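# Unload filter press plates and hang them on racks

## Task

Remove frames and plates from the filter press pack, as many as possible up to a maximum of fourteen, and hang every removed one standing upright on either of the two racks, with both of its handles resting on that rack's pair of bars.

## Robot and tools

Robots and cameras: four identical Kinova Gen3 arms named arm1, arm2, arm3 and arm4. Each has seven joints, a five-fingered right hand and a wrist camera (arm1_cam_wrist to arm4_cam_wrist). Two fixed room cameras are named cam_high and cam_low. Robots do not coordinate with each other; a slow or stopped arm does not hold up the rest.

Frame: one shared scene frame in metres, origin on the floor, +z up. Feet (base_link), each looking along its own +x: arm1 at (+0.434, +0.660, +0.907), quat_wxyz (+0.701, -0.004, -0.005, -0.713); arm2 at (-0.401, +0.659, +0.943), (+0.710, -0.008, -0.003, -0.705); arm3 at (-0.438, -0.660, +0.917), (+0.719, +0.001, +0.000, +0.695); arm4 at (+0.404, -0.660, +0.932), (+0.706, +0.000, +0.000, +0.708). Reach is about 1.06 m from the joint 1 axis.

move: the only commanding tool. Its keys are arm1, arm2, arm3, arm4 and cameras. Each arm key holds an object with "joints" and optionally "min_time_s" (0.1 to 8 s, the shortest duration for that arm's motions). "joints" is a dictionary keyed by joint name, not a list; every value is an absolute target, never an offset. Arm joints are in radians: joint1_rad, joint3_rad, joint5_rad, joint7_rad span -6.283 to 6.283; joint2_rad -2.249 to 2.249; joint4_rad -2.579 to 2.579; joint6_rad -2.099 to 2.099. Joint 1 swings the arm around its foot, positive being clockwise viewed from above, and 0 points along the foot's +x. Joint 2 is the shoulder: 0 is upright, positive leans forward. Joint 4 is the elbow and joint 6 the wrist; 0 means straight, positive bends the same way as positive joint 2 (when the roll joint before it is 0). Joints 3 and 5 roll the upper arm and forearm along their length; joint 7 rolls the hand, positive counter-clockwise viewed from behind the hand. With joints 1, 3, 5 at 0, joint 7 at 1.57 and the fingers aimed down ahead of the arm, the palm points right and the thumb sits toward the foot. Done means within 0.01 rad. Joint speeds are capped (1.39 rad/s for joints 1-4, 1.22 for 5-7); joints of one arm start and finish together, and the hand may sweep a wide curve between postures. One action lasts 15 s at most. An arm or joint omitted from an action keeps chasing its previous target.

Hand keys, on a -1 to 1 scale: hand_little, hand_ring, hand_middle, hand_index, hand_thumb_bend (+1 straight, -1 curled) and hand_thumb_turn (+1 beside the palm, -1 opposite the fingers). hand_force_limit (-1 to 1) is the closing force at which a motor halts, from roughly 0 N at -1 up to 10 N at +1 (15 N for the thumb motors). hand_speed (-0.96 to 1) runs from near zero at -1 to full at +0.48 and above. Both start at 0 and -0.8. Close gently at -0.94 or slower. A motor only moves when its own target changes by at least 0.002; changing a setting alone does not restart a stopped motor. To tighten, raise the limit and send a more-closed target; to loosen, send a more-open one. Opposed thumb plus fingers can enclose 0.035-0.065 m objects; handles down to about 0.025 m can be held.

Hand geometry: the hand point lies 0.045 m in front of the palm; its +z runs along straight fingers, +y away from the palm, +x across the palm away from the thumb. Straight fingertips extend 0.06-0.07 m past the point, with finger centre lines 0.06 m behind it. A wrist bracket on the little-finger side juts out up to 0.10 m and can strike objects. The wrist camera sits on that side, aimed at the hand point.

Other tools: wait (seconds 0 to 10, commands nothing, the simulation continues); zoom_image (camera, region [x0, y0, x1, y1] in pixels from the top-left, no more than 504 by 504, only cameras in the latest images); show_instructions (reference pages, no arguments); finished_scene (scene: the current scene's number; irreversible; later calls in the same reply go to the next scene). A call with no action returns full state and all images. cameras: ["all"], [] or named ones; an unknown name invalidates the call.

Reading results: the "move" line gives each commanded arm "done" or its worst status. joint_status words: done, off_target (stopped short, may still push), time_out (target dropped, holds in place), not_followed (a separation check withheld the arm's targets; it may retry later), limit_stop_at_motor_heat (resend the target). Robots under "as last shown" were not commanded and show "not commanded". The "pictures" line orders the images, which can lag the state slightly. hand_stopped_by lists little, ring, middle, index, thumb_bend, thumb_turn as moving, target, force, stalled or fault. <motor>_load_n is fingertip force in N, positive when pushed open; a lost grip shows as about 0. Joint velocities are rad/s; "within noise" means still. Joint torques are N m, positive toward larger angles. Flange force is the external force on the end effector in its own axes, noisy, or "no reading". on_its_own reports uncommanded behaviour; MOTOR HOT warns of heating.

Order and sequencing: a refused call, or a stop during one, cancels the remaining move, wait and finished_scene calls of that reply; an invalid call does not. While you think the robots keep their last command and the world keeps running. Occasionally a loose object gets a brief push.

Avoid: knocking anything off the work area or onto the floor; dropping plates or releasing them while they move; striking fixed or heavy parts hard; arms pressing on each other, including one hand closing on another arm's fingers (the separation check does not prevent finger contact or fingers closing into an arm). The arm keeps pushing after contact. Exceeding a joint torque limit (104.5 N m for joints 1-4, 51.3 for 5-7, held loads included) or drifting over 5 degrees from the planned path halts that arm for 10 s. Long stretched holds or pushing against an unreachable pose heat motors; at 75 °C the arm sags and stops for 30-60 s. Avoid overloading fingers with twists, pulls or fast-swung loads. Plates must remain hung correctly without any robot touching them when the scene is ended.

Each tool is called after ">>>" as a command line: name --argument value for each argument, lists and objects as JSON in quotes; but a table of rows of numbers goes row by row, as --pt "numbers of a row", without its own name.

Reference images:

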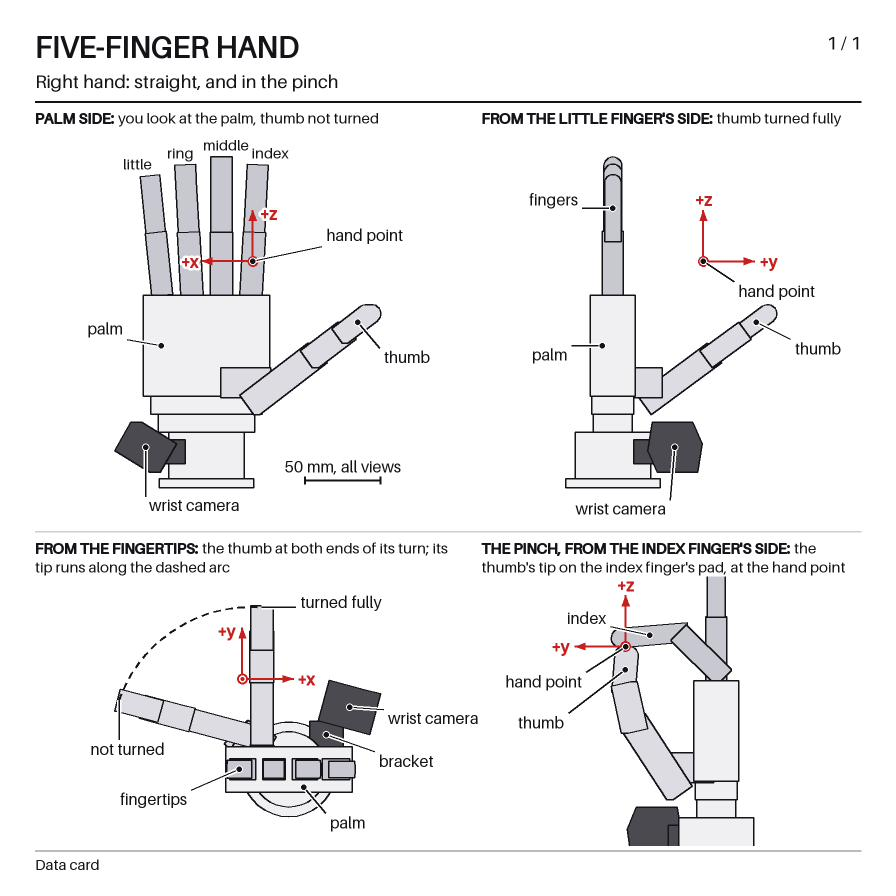

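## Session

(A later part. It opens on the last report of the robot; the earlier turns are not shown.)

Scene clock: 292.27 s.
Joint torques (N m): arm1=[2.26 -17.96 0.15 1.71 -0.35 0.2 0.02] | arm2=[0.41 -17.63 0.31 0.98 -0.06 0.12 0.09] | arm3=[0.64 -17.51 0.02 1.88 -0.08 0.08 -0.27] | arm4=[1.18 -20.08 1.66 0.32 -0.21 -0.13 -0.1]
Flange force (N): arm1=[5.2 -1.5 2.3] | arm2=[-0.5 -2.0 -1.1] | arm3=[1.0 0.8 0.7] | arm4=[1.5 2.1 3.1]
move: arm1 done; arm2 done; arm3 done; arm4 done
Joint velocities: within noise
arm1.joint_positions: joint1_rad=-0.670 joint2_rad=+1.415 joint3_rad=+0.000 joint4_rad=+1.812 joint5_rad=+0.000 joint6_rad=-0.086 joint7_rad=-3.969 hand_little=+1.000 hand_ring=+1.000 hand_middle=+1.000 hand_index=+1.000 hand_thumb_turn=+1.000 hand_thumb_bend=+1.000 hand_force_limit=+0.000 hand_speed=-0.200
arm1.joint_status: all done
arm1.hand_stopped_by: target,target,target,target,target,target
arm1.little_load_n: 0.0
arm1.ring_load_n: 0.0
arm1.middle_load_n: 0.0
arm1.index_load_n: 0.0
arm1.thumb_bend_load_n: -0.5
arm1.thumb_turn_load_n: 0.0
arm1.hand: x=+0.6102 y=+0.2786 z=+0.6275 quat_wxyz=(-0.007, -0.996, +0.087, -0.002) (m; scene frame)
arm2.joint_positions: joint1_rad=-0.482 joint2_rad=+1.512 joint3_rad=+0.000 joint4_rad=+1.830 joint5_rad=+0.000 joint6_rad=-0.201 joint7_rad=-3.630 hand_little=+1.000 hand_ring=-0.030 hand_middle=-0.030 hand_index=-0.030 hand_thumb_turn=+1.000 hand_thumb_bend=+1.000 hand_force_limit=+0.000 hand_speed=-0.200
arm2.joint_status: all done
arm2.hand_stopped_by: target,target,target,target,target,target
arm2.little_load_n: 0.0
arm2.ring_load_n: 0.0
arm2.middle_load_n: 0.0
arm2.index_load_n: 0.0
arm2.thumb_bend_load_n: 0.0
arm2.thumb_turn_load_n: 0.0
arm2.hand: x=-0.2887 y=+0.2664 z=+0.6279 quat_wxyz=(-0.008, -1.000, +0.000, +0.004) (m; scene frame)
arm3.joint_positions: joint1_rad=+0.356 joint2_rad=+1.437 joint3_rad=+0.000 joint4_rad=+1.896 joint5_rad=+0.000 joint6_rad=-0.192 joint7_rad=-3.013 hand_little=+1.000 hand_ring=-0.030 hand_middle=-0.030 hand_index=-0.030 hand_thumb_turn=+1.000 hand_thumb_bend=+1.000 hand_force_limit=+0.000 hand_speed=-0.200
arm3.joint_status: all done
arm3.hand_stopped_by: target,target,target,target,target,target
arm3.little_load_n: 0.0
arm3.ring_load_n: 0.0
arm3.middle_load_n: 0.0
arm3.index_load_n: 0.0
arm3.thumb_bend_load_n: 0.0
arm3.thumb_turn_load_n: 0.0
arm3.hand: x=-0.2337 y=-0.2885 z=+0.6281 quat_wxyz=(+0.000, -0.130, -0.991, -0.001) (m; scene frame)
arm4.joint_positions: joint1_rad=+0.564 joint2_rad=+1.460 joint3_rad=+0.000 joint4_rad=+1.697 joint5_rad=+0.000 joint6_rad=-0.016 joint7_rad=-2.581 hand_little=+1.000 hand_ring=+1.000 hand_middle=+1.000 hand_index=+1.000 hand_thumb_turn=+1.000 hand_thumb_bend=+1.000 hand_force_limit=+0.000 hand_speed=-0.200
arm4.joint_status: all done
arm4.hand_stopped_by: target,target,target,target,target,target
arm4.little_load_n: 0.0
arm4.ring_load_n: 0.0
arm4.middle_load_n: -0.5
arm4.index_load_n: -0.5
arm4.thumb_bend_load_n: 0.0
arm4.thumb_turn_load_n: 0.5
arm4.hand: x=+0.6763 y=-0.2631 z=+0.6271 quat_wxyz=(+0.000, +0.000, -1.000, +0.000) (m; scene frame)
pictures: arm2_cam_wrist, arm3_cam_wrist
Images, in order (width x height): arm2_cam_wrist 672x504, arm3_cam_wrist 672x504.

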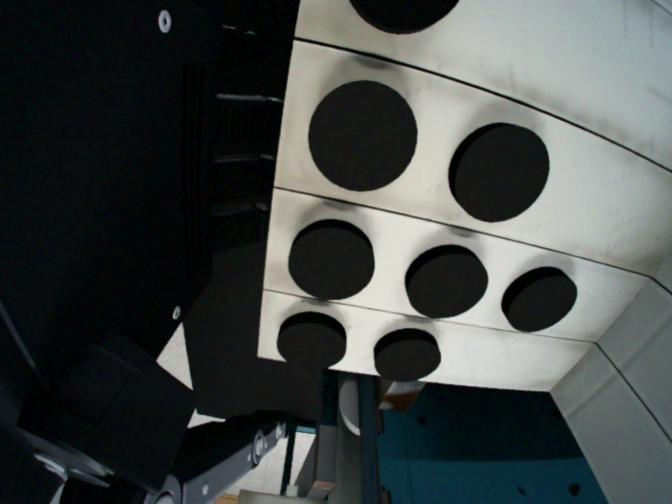

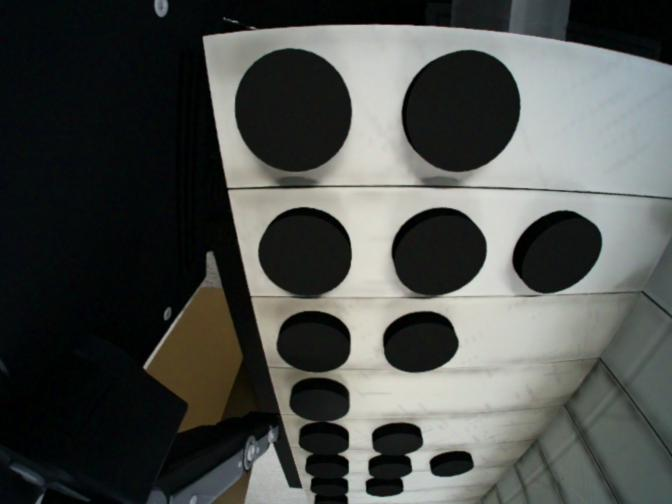

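>>> move --arm1 '{"joints":{"joint1_rad":-0.6675,"joint2_rad":1.079,"joint4_rad":2.001,"joint6_rad":0.061,"joint7_rad":-3.9665},"min_time_s":1.4}' --arm4 '{"joints":{"joint1_rad":0.564,"joint2_rad":1.134,"joint4_rad":1.906,"joint6_rad":0.1015,"joint7_rad":-2.5805},"min_time_s":1.4}' --arm2 '{"joints":{"joint1_rad":-0.464,"joint2_rad":1.335,"joint4_rad":1.977,"joint6_rad":-0.170,"joint7_rad":-3.613},"min_time_s":1.4}' --arm3 '{"joints":{"joint1_rad":0.3405,"joint2_rad":1.255,"joint4_rad":2.031,"joint6_rad":-0.145,"joint7_rad":-3.029},"min_time_s":1.4}' --cameras '["all"]'

Scene clock: 302.23 s.
Joint torques (N m): arm1=[2.22 -17.13 0.09 0.57 -0.44 0.22 0.02] | arm2=[0.26 -28.46 1.1 2.87 -0.11 -0.16 0.05] | arm3=[1.07 -27.52 1.18 3.34 -0.22 -0.22 -0.29] | arm4=[1.15 -19.31 1.65 -0.61 -0.2 -0.13 -0.1]
Flange force (N): arm1=[5.6 -1.4 1.6] | arm2=[0.1 0.3 31.1] | arm3=[1.6 3.4 30.4] | arm4=[1.1 2.4 2.9]
move: arm1 done; arm2 done; arm3 done; arm4 done
Joint velocities: within noise
arm1.joint_positions: joint1_rad=-0.667 joint2_rad=+1.079 joint3_rad=+0.000 joint4_rad=+2.001 joint5_rad=+0.000 joint6_rad=+0.061 joint7_rad=-3.966 hand_little=+1.000 hand_ring=+1.000 hand_middle=+1.000 hand_index=+1.000 hand_thumb_turn=+1.000 hand_thumb_bend=+1.000 hand_force_limit=+0.000 hand_speed=-0.200
arm1.joint_status: all done
arm1.hand_stopped_by: target,target,target,target,target,target
arm1.little_load_n: 0.0
arm1.ring_load_n: 0.0
arm1.middle_load_n: 0.0
arm1.index_load_n: 0.0
arm1.thumb_bend_load_n: 0.0
arm1.thumb_turn_load_n: 0.0
arm1.hand: x=+0.6101 y=+0.2787 z=+0.7604 quat_wxyz=(-0.007, -0.996, +0.087, -0.002) (m; scene frame)
arm2.joint_positions: joint1_rad=-0.464 joint2_rad=+1.335 joint3_rad=+0.000 joint4_rad=+1.977 joint5_rad=+0.000 joint6_rad=-0.170 joint7_rad=-3.613 hand_little=+1.000 hand_ring=-0.029 hand_middle=-0.029 hand_index=-0.029 hand_thumb_turn=+1.000 hand_thumb_bend=+1.000 hand_force_limit=+0.000 hand_speed=-0.200
arm2.joint_status: all done
arm2.hand_stopped_by: target,target,target,target,target,target
arm2.little_load_n: 0.0
arm2.ring_load_n: 5.5
arm2.middle_load_n: 6.0
arm2.index_load_n: 6.0
arm2.thumb_bend_load_n: 0.0
arm2.thumb_turn_load_n: 0.0
arm2.hand: x=-0.2950 y=+0.2667 z=+0.6998 quat_wxyz=(-0.008, -1.000, +0.000, +0.004) (m; scene frame)
arm3.joint_positions: joint1_rad=+0.340 joint2_rad=+1.255 joint3_rad=+0.000 joint4_rad=+2.031 joint5_rad=+0.000 joint6_rad=-0.145 joint7_rad=-3.029 hand_little=+1.000 hand_ring=-0.030 hand_middle=-0.029 hand_index=-0.029 hand_thumb_turn=+1.000 hand_thumb_bend=+1.000 hand_force_limit=+0.000 hand_speed=-0.200
arm3.joint_status: all done
arm3.hand_stopped_by: target,target,target,target,target,target
arm3.little_load_n: 0.0
arm3.ring_load_n: 3.5
arm3.middle_load_n: 5.0
arm3.index_load_n: 5.0
arm3.thumb_bend_load_n: 0.0
arm3.thumb_turn_load_n: 0.0
arm3.hand: x=-0.2395 y=-0.2884 z=+0.7002 quat_wxyz=(+0.000, -0.131, -0.991, -0.001) (m; scene frame)
arm4.joint_positions: joint1_rad=+0.564 joint2_rad=+1.134 joint3_rad=+0.000 joint4_rad=+1.906 joint5_rad=+0.000 joint6_rad=+0.101 joint7_rad=-2.580 hand_little=+1.000 hand_ring=+1.000 hand_middle=+1.000 hand_index=+1.000 hand_thumb_turn=+1.000 hand_thumb_bend=+1.000 hand_force_limit=+0.000 hand_speed=-0.200
arm4.joint_status: all done
arm4.hand_stopped_by: target,target,target,target,target,target
arm4.little_load_n: 0.0
arm4.ring_load_n: -0.5
arm4.middle_load_n: 0.0
arm4.index_load_n: 0.0
arm4.thumb_bend_load_n: 0.0
arm4.thumb_turn_load_n: 0.0
arm4.hand: x=+0.6762 y=-0.2632 z=+0.7602 quat_wxyz=(+0.000, +0.000, -1.000, +0.000) (m; scene frame)
pictures: arm1_cam_wrist, arm2_cam_wrist, arm3_cam_wrist, arm4_cam_wrist, cam_high, cam_low
Images, in order (width x height): arm1_cam_wrist 672x504, arm2_cam_wrist 672x504, arm3_cam_wrist 672x504, arm4_cam_wrist 672x504, cam_high 896x504, cam_low 896x504.

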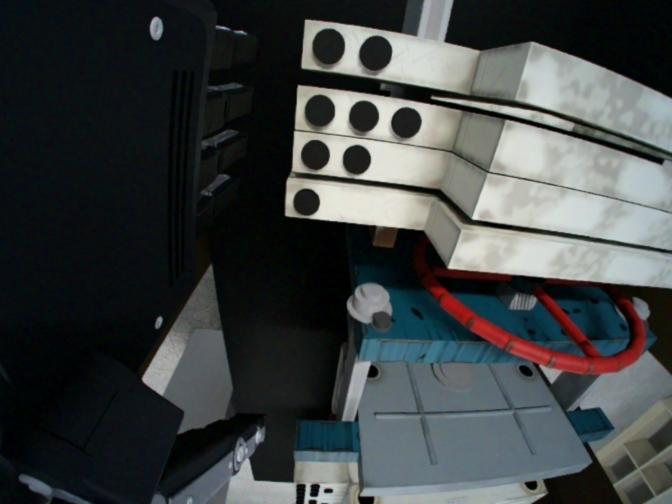

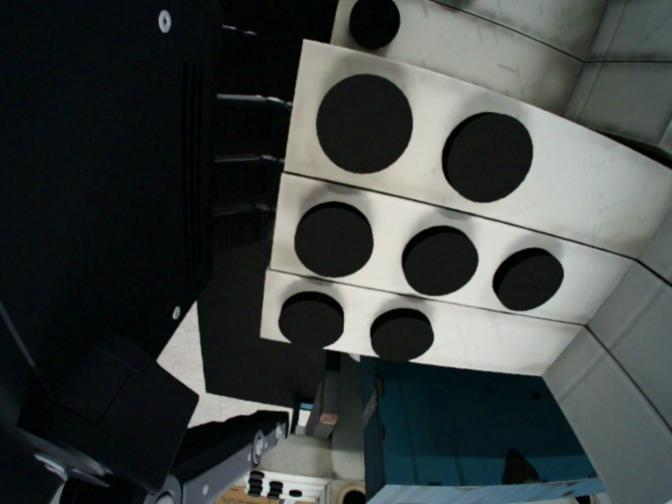

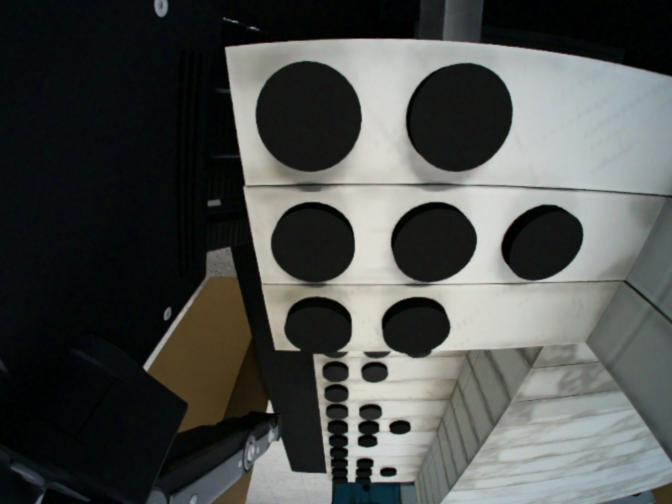

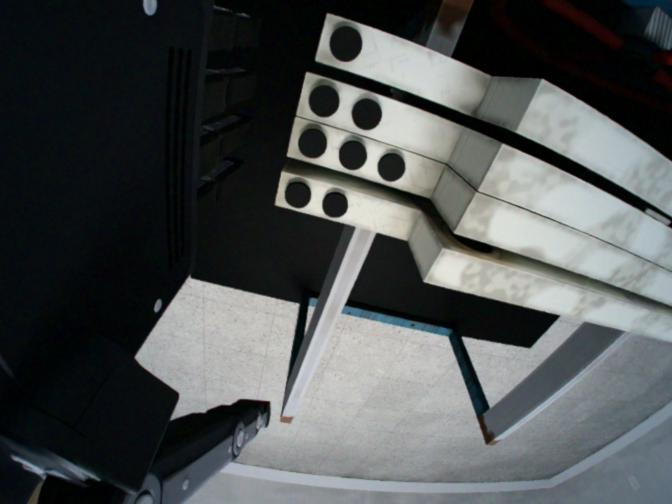

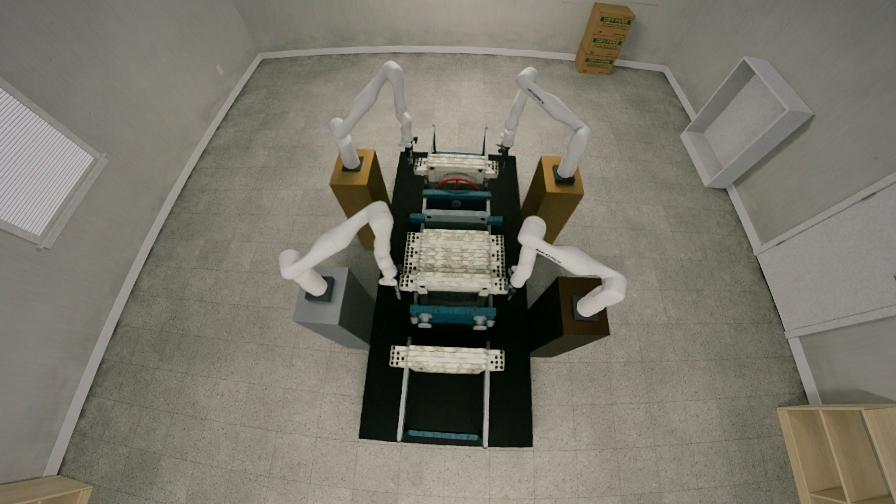

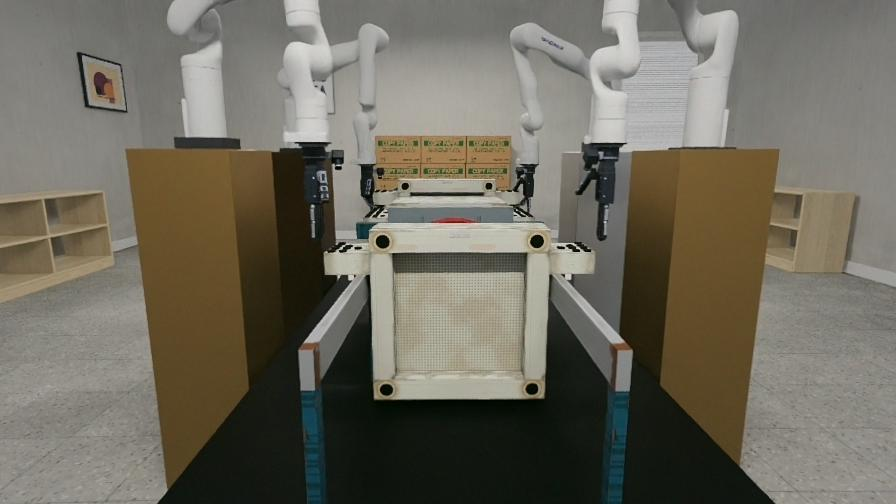

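>>> move --arm1 '{"joints":{"joint1_rad":-0.130,"joint2_rad":0.908,"joint4_rad":2.277,"joint6_rad":-0.043,"joint7_rad":-3.516}}' --arm4 '{"joints":{"joint1_rad":-0.064,"joint2_rad":0.977,"joint4_rad":2.326,"joint6_rad":-0.161,"joint7_rad":-3.208}}' --arm2 '{"joints":{"joint1_rad":-0.387,"joint2_rad":0.956,"joint4_rad":2.173,"joint6_rad":0.0125,"joint7_rad":-3.536},"min_time_s":1.6}' --arm3 '{"joints":{"joint1_rad":0.265,"joint2_rad":0.865,"joint4_rad":2.203,"joint6_rad":0.074,"joint7_rad":-3.105},"min_time_s":1.6}'

>>> move --arm1 '{"joints":{"joint1_rad":0.782,"joint2_rad":1.091,"joint4_rad":1.644,"joint6_rad":0.407,"joint7_rad":-2.604}}' --arm4 '{"joints":{"joint1_rad":-0.899,"joint2_rad":1.126,"joint4_rad":1.669,"joint6_rad":0.346,"joint7_rad":-4.043}}' --arm2 '{"joints":{"joint1_rad":-0.311,"joint2_rad":0.545,"joint4_rad":2.213,"joint6_rad":0.383,"joint7_rad":-3.460},"min_time_s":1.8}' --arm3 '{"joints":{"joint1_rad":0.214,"joint2_rad":0.465,"joint4_rad":2.180,"joint6_rad":0.496,"joint7_rad":-2.893},"min_time_s":1.8}' --cameras '["all"]'

Scene clock: 305.13 s.
Joint torques (N m): arm1=[2.12 -14.26 -0.1 1.35 -0.36 0.19 0.05] | arm2=[0.09 -26.21 0.39 0.88 -0.05 0.45 0.09] | arm3=[1.21 -25.2 1.1 0.16 -0.14 0.12 -0.34] | arm4=[1.2 -15.7 1.66 1.46 -0.22 -0.09 -0.09]
Flange force (N): arm1=[6.5 0.6 0.6] | arm2=[0.6 2.4 32.0] | arm3=[2.4 4.4 29.8] | arm4=[3.6 -0.1 3.5]
move: arm1 done; arm2 done; arm3 done; arm4 done
Joint velocities: within noise
arm1.joint_positions: joint1_rad=-0.130 joint2_rad=+0.908 joint3_rad=+0.000 joint4_rad=+2.277 joint5_rad=+0.000 joint6_rad=-0.043 joint7_rad=-3.516 hand_little=+1.000 hand_ring=+1.000 hand_middle=+1.000 hand_index=+1.000 hand_thumb_turn=+1.000 hand_thumb_bend=+1.000 hand_force_limit=+0.000 hand_speed=-0.200
arm1.joint_status: all done
arm1.hand_stopped_by: target,target,target,target,target,target
arm1.little_load_n: 0.0
arm1.ring_load_n: 0.0
arm1.middle_load_n: 0.0
arm1.index_load_n: 0.0
arm1.thumb_bend_load_n: -0.5
arm1.thumb_turn_load_n: 0.0
arm1.hand: x=+0.4000 y=+0.2902 z=+0.8198 quat_wxyz=(-0.006, -0.992, +0.130, -0.002) (m; scene frame)
arm2.joint_positions: joint1_rad=-0.387 joint2_rad=+0.956 joint3_rad=+0.000 joint4_rad=+2.173 joint5_rad=+0.000 joint6_rad=+0.012 joint7_rad=-3.536 hand_little=+1.000 hand_ring=-0.029 hand_middle=-0.029 hand_index=-0.029 hand_thumb_turn=+1.000 hand_thumb_bend=+1.000 hand_force_limit=+0.000 hand_speed=-0.200
arm2.joint_status: all done
arm2.hand_stopped_by: target,target,target,target,target,target
arm2.little_load_n: 0.0
arm2.ring_load_n: 5.0
arm2.middle_load_n: 5.5
arm2.index_load_n: 4.5
arm2.thumb_bend_load_n: 0.0
arm2.thumb_turn_load_n: 0.0
arm2.hand: x=-0.3226 y=+0.2665 z=+0.8399 quat_wxyz=(-0.008, -1.000, +0.000, +0.004) (m; scene frame)
arm3.joint_positions: joint1_rad=+0.265 joint2_rad=+0.865 joint3_rad=+0.000 joint4_rad=+2.203 joint5_rad=+0.000 joint6_rad=+0.074 joint7_rad=-3.105 hand_little=+1.000 hand_ring=-0.030 hand_middle=-0.029 hand_index=-0.029 hand_thumb_turn=+1.000 hand_thumb_bend=+1.000 hand_force_limit=+0.000 hand_speed=-0.200
arm3.joint_status: all done
arm3.hand_stopped_by: target,target,target,target,target,target
arm3.little_load_n: 0.0
arm3.ring_load_n: 4.5
arm3.middle_load_n: 6.0
arm3.index_load_n: 5.0
arm3.thumb_bend_load_n: 0.0
arm3.thumb_turn_load_n: 0.0
arm3.hand: x=-0.2674 y=-0.2892 z=+0.8400 quat_wxyz=(+0.001, -0.131, -0.991, -0.001) (m; scene frame)
arm4.joint_positions: joint1_rad=-0.064 joint2_rad=+0.977 joint3_rad=+0.000 joint4_rad=+2.326 joint5_rad=+0.000 joint6_rad=-0.161 joint7_rad=-3.208 hand_little=+1.000 hand_ring=+1.000 hand_middle=+1.000 hand_index=+1.000 hand_thumb_turn=+1.000 hand_thumb_bend=+1.000 hand_force_limit=+0.000 hand_speed=-0.200
arm4.joint_status: all done
arm4.hand_stopped_by: target,target,target,target,target,target
arm4.little_load_n: 0.0
arm4.ring_load_n: 0.0
arm4.middle_load_n: 0.0
arm4.index_load_n: 0.0
arm4.thumb_bend_load_n: 0.0
arm4.thumb_turn_load_n: 0.0
arm4.hand: x=+0.4401 y=-0.3005 z=+0.8200 quat_wxyz=(+0.000, +0.000, -1.000, +0.000) (m; scene frame)
pictures: none

Scene clock: 307.40 s.
Joint torques (N m): arm1=[1.89 -20.04 -0.16 -2.07 -0.37 0.17 0.03] | arm2=[0.18 -23.77 0.48 -6.62 0.1 0.1 0.01] | arm3=[1.04 -23.44 0.39 -7.74 0.09 -0.23 -0.29] | arm4=[1.13 -21.18 1.67 -2.38 -0.16 -0.05 -0.11]
Flange force (N): arm1=[1.7 5.8 1.5] | arm2=[0.4 0.8 32.6] | arm3=[1.2 3.9 30.5] | arm4=[3.0 0.1 2.8]
move: arm1 done; arm2 done; arm3 done; arm4 done
Joint velocities: within noise
arm1.joint_positions: joint1_rad=+0.782 joint2_rad=+1.091 joint3_rad=+0.000 joint4_rad=+1.644 joint5_rad=+0.000 joint6_rad=+0.407 joint7_rad=-2.604 hand_little=+1.000 hand_ring=+1.000 hand_middle=+1.000 hand_index=+1.000 hand_thumb_turn=+1.000 hand_thumb_bend=+1.000 hand_force_limit=+0.000 hand_speed=-0.200
arm1.joint_status: all done
arm1.hand_stopped_by: target,target,target,target,target,target
arm1.little_load_n: 0.0
arm1.ring_load_n: 0.0
arm1.middle_load_n: 0.0
arm1.index_load_n: 0.0
arm1.thumb_bend_load_n: 0.0
arm1.thumb_turn_load_n: 0.0
arm1.hand: x=+0.0150 y=+0.2789 z=+0.7800 quat_wxyz=(-0.006, -0.992, +0.130, -0.002) (m; scene frame)
arm2.joint_positions: joint1_rad=-0.311 joint2_rad=+0.545 joint3_rad=+0.000 joint4_rad=+2.213 joint5_rad=+0.000 joint6_rad=+0.383 joint7_rad=-3.460 hand_little=+1.000 hand_ring=-0.029 hand_middle=-0.029 hand_index=-0.029 hand_thumb_turn=+1.000 hand_thumb_bend=+1.000 hand_force_limit=+0.000 hand_speed=-0.200
arm2.joint_status: all done
arm2.hand_stopped_by: target,target,target,target,target,target
arm2.little_load_n: 0.0
arm2.ring_load_n: 3.5
arm2.middle_load_n: 5.5
arm2.index_load_n: 4.0
arm2.thumb_bend_load_n: 0.0
arm2.thumb_turn_load_n: 0.0
arm2.hand: x=-0.3506 y=+0.2724 z=+0.9800 quat_wxyz=(-0.008, -1.000, +0.000, +0.004) (m; scene frame)
arm3.joint_positions: joint1_rad=+0.214 joint2_rad=+0.465 joint3_rad=+0.000 joint4_rad=+2.180 joint5_rad=+0.000 joint6_rad=+0.496 joint7_rad=-2.893 hand_little=+1.000 hand_ring=-0.029 hand_middle=-0.029 hand_index=-0.029 hand_thumb_turn=+1.000 hand_thumb_bend=+1.000 hand_force_limit=+0.000 hand_speed=-0.200
arm3.joint_status: all done
arm3.hand_stopped_by: target,target,target,target,target,target
arm3.little_load_n: 0.0
arm3.ring_load_n: 6.0
arm3.middle_load_n: 6.5
arm3.index_load_n: 5.5
arm3.thumb_bend_load_n: 0.0
arm3.thumb_turn_load_n: 0.0
arm3.hand: x=-0.2995 y=-0.2778 z=+0.9804 quat_wxyz=(+0.000, +0.000, -1.000, -0.001) (m; scene frame)
arm4.joint_positions: joint1_rad=-0.899 joint2_rad=+1.126 joint3_rad=+0.000 joint4_rad=+1.669 joint5_rad=+0.000 joint6_rad=+0.346 joint7_rad=-4.043 hand_little=+1.000 hand_ring=+1.000 hand_middle=+1.000 hand_index=+1.000 hand_thumb_turn=+1.000 hand_thumb_bend=+1.000 hand_force_limit=+0.000 hand_speed=-0.200
arm4.joint_status: all done
arm4.hand_stopped_by: target,target,target,target,target,target
arm4.little_load_n: 0.0
arm4.ring_load_n: 0.0
arm4.middle_load_n: -0.5
arm4.index_load_n: 0.0
arm4.thumb_bend_load_n: 0.0
arm4.thumb_turn_load_n: 0.0
arm4.hand: x=+0.0688 y=-0.2780 z=+0.7802 quat_wxyz=(+0.000, +0.000, -1.000, +0.000) (m; scene frame)
pictures: arm1_cam_wrist, arm2_cam_wrist, arm3_cam_wrist, arm4_cam_wrist, cam_high, cam_low
Images, in order (width x height): arm1_cam_wrist 672x504, arm2_cam_wrist 672x504, arm3_cam_wrist 672x504, arm4_cam_wrist 672x504, cam_high 896x504, cam_low 896x504.

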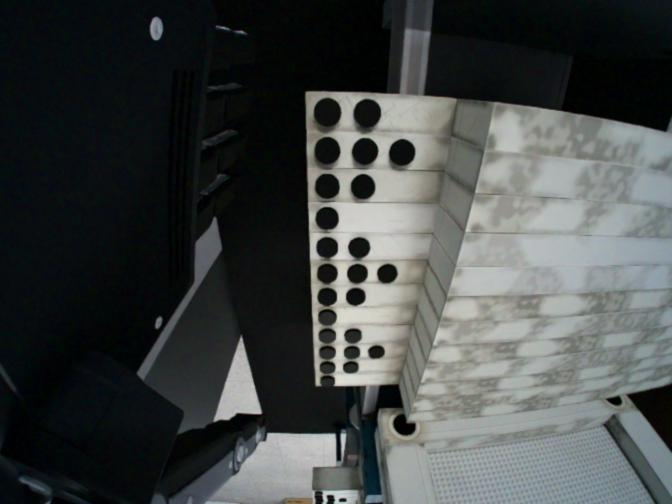

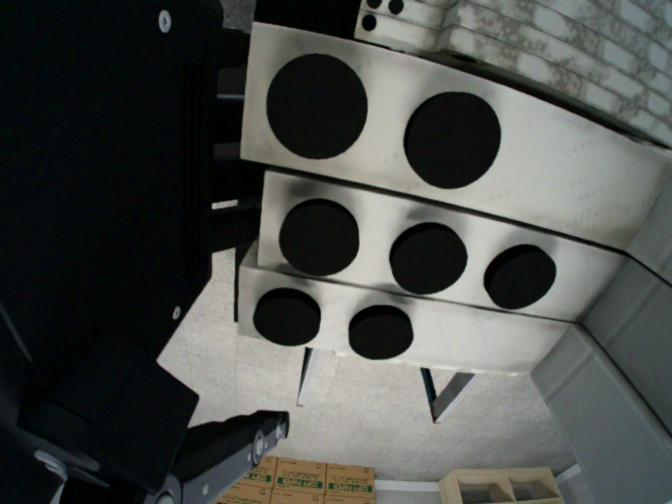

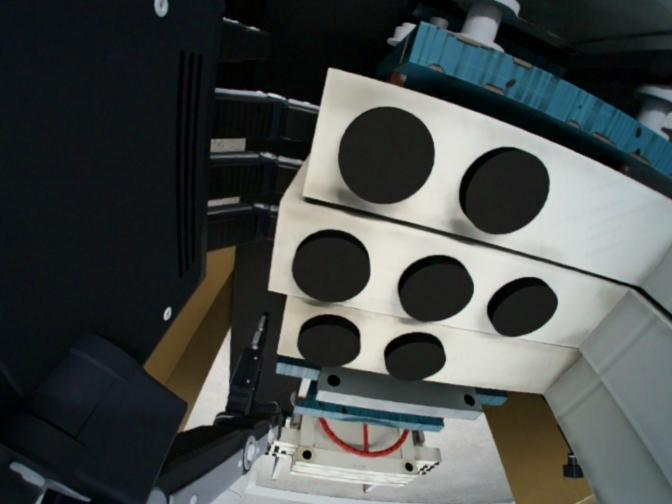

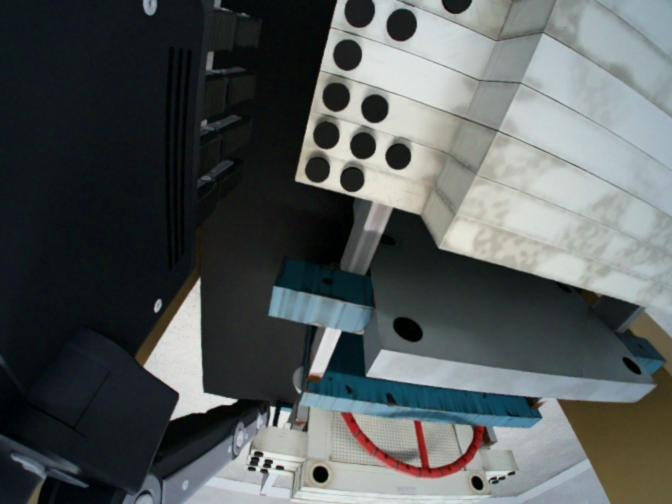

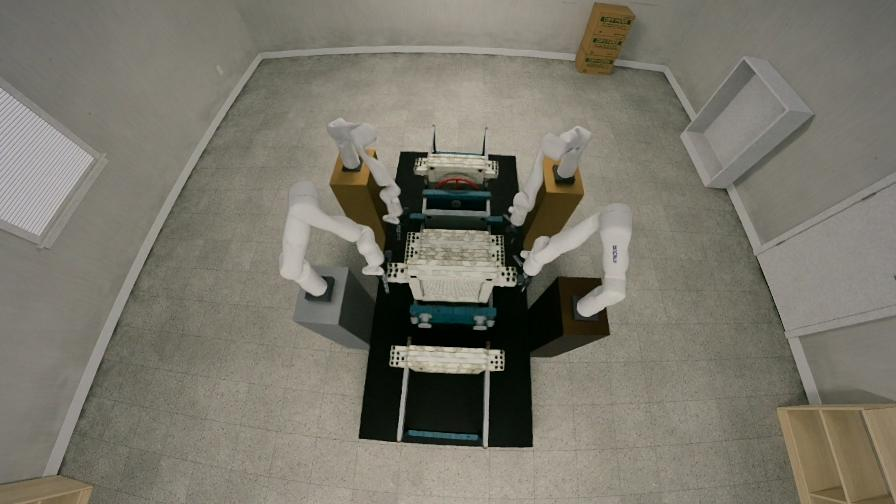

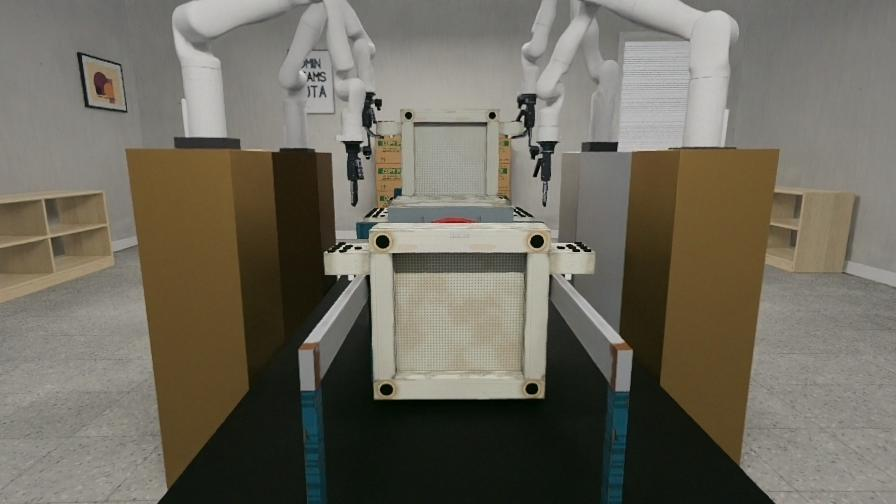

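>>> move --arm1 '{"joints":{"joint1_rad":0.785,"joint2_rad":1.433,"joint4_rad":1.452,"joint6_rad":0.2565,"joint7_rad":-2.601}}' --arm4 '{"joints":{"joint1_rad":-0.899,"joint2_rad":1.475,"joint4_rad":1.449,"joint6_rad":0.217,"joint7_rad":-4.043}}' --arm2 '{"joints":{"joint1_rad":-0.231,"joint2_rad":0.244,"joint4_rad":2.104,"joint6_rad":0.794,"joint7_rad":-3.380},"min_time_s":1.6}' --arm3 '{"joints":{"joint1_rad":0.127,"joint2_rad":0.220,"joint4_rad":2.0045,"joint6_rad":0.917,"joint7_rad":-2.981},"min_time_s":1.6}' --cameras '["all"]'

Scene clock: 311.47 s.
Joint torques (N m): arm1=[1.87 -20.89 -0.13 -0.93 -0.39 0.21 -0.02] | arm2=[0.3 -21.23 0 -13.01 0.31 0.06 0.06] | arm3=[0.94 -22.08 0.09 -13.75 0.25 -0.16 -0.3] | arm4=[1.18 -21.9 1.65 -1.36 -0.17 -0.04 -0.08]
Flange force (N): arm1=[1.6 5.4 2.7] | arm2=[0.6 1.1 33.2] | arm3=[0.3 3.3 30.8] | arm4=[2.9 -0.3 3.3]
move: arm1 done; arm2 done; arm3 done; arm4 done
Joint velocities: within noise
arm1.joint_positions: joint1_rad=+0.785 joint2_rad=+1.433 joint3_rad=+0.000 joint4_rad=+1.452 joint5_rad=+0.000 joint6_rad=+0.256 joint7_rad=-2.601 hand_little=+1.000 hand_ring=+1.000 hand_middle=+1.000 hand_index=+1.000 hand_thumb_turn=+1.000 hand_thumb_bend=+1.000 hand_force_limit=+0.000 hand_speed=-0.200
arm1.joint_status: all done
arm1.hand_stopped_by: target,target,target,target,target,target
arm1.little_load_n: 0.0
arm1.ring_load_n: 0.0
arm1.middle_load_n: 0.0
arm1.index_load_n: 0.0
arm1.thumb_bend_load_n: -0.5
arm1.thumb_turn_load_n: 0.0
arm1.hand: x=+0.0149 y=+0.2785 z=+0.6283 quat_wxyz=(-0.007, -0.992, +0.130, -0.002) (m; scene frame)
arm2.joint_positions: joint1_rad=-0.231 joint2_rad=+0.244 joint3_rad=+0.000 joint4_rad=+2.104 joint5_rad=+0.000 joint6_rad=+0.794 joint7_rad=-3.380 hand_little=+1.000 hand_ring=-0.029 hand_middle=-0.029 hand_index=-0.029 hand_thumb_turn=+1.000 hand_thumb_bend=+1.000 hand_force_limit=+0.000 hand_speed=-0.200
arm2.joint_status: all done
arm2.hand_stopped_by: target,target,target,target,target,target
arm2.little_load_n: 0.0
arm2.ring_load_n: 3.5
arm2.middle_load_n: 5.0
arm2.index_load_n: 4.0
arm2.thumb_bend_load_n: 0.0
arm2.thumb_turn_load_n: 0.5
arm2.hand: x=-0.3784 y=+0.2788 z=+1.0997 quat_wxyz=(-0.008, -1.000, +0.000, +0.004) (m; scene frame)
arm3.joint_positions: joint1_rad=+0.127 joint2_rad=+0.220 joint3_rad=+0.000 joint4_rad=+2.005 joint5_rad=+0.000 joint6_rad=+0.917 joint7_rad=-2.981 hand_little=+1.000 hand_ring=-0.029 hand_middle=-0.029 hand_index=-0.029 hand_thumb_turn=+1.000 hand_thumb_bend=+1.000 hand_force_limit=+0.000 hand_speed=-0.200
arm3.joint_status: all done
arm3.hand_stopped_by: target,target,target,target,target,target
arm3.little_load_n: 0.0
arm3.ring_load_n: 6.0
arm3.middle_load_n: 5.5
arm3.index_load_n: 5.0
arm3.thumb_bend_load_n: 0.0
arm3.thumb_turn_load_n: 0.0
arm3.hand: x=-0.3274 y=-0.2672 z=+1.1002 quat_wxyz=(+0.000, +0.000, -1.000, -0.001) (m; scene frame)
arm4.joint_positions: joint1_rad=-0.899 joint2_rad=+1.475 joint3_rad=+0.000 joint4_rad=+1.449 joint5_rad=+0.000 joint6_rad=+0.217 joint7_rad=-4.043 hand_little=+1.000 hand_ring=+1.000 hand_middle=+1.000 hand_index=+1.000 hand_thumb_turn=+1.000 hand_thumb_bend=+1.000 hand_force_limit=+0.000 hand_speed=-0.200
arm4.joint_status: all done
arm4.hand_stopped_by: target,target,target,target,target,target
arm4.little_load_n: 0.0
arm4.ring_load_n: 0.0
arm4.middle_load_n: 0.0
arm4.index_load_n: 0.0
arm4.thumb_bend_load_n: 0.0
arm4.thumb_turn_load_n: 0.0
arm4.hand: x=+0.0687 y=-0.2779 z=+0.6281 quat_wxyz=(+0.000, +0.000, -1.000, +0.000) (m; scene frame)
pictures: arm1_cam_wrist, arm2_cam_wrist, arm3_cam_wrist, arm4_cam_wrist, cam_high, cam_low
Images, in order (width x height): arm1_cam_wrist 672x504, arm2_cam_wrist 672x504, arm3_cam_wrist 672x504, arm4_cam_wrist 672x504, cam_high 896x504, cam_low 896x504.

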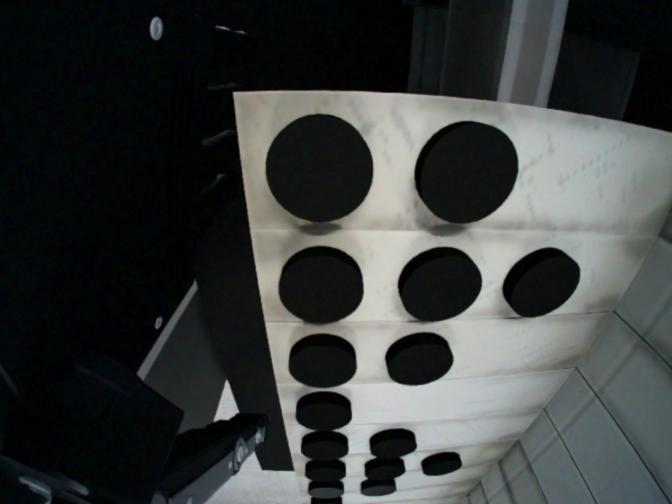

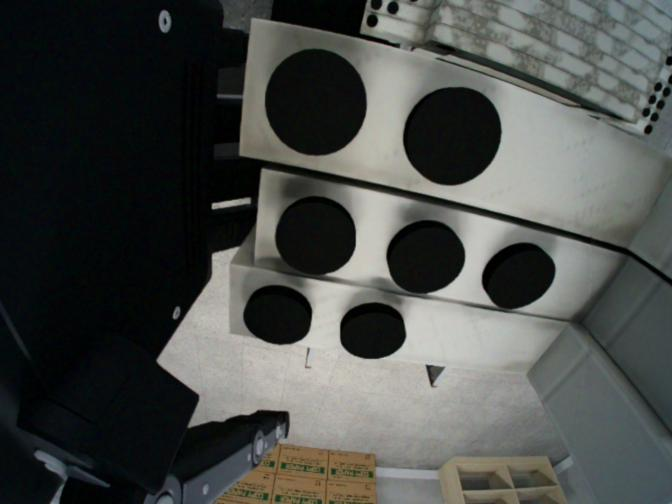

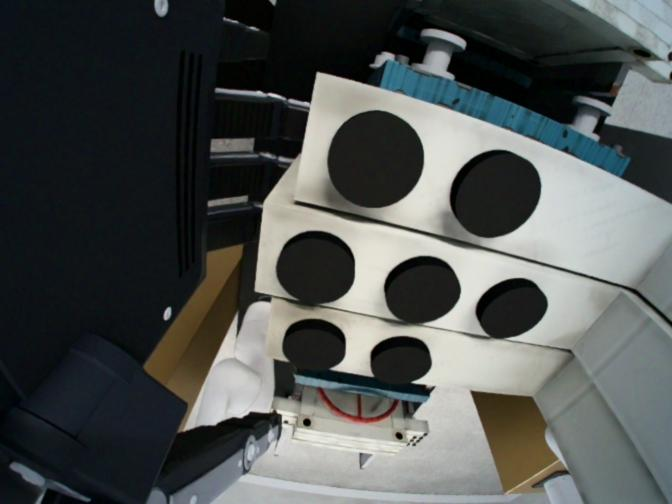

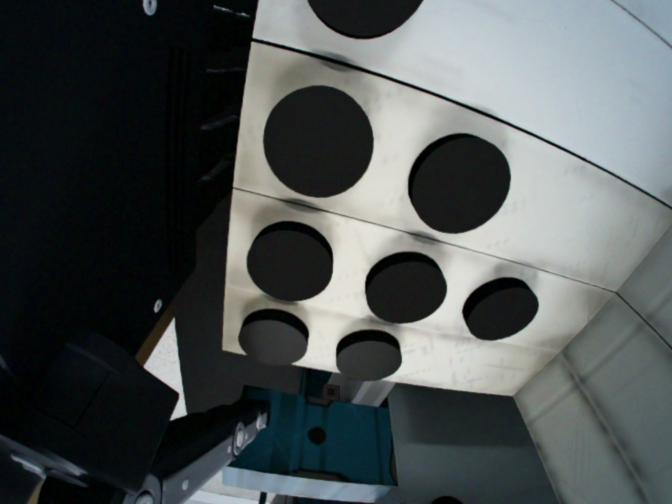

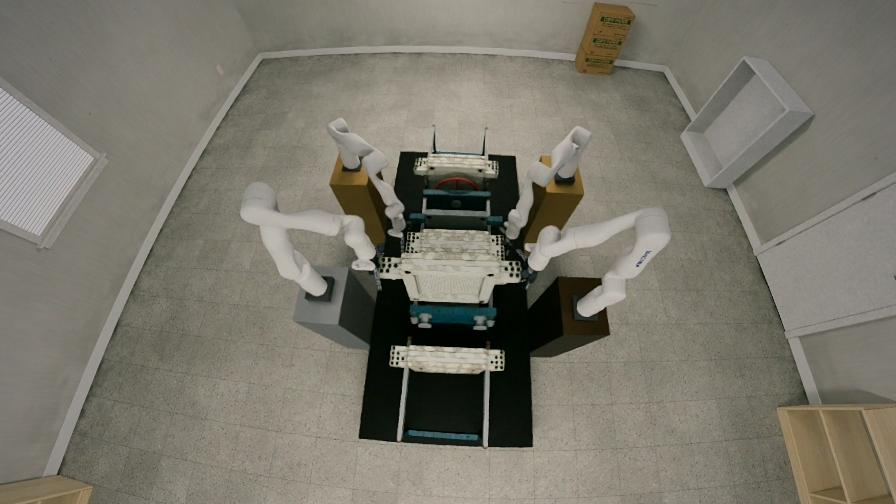

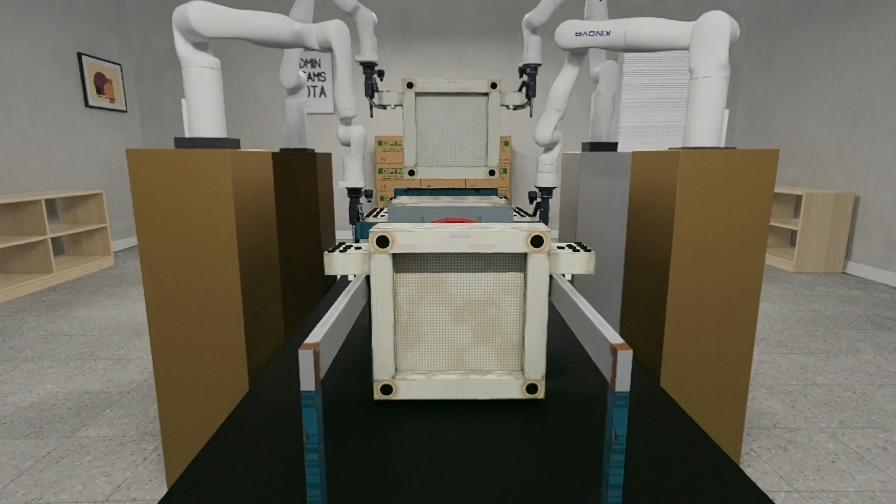

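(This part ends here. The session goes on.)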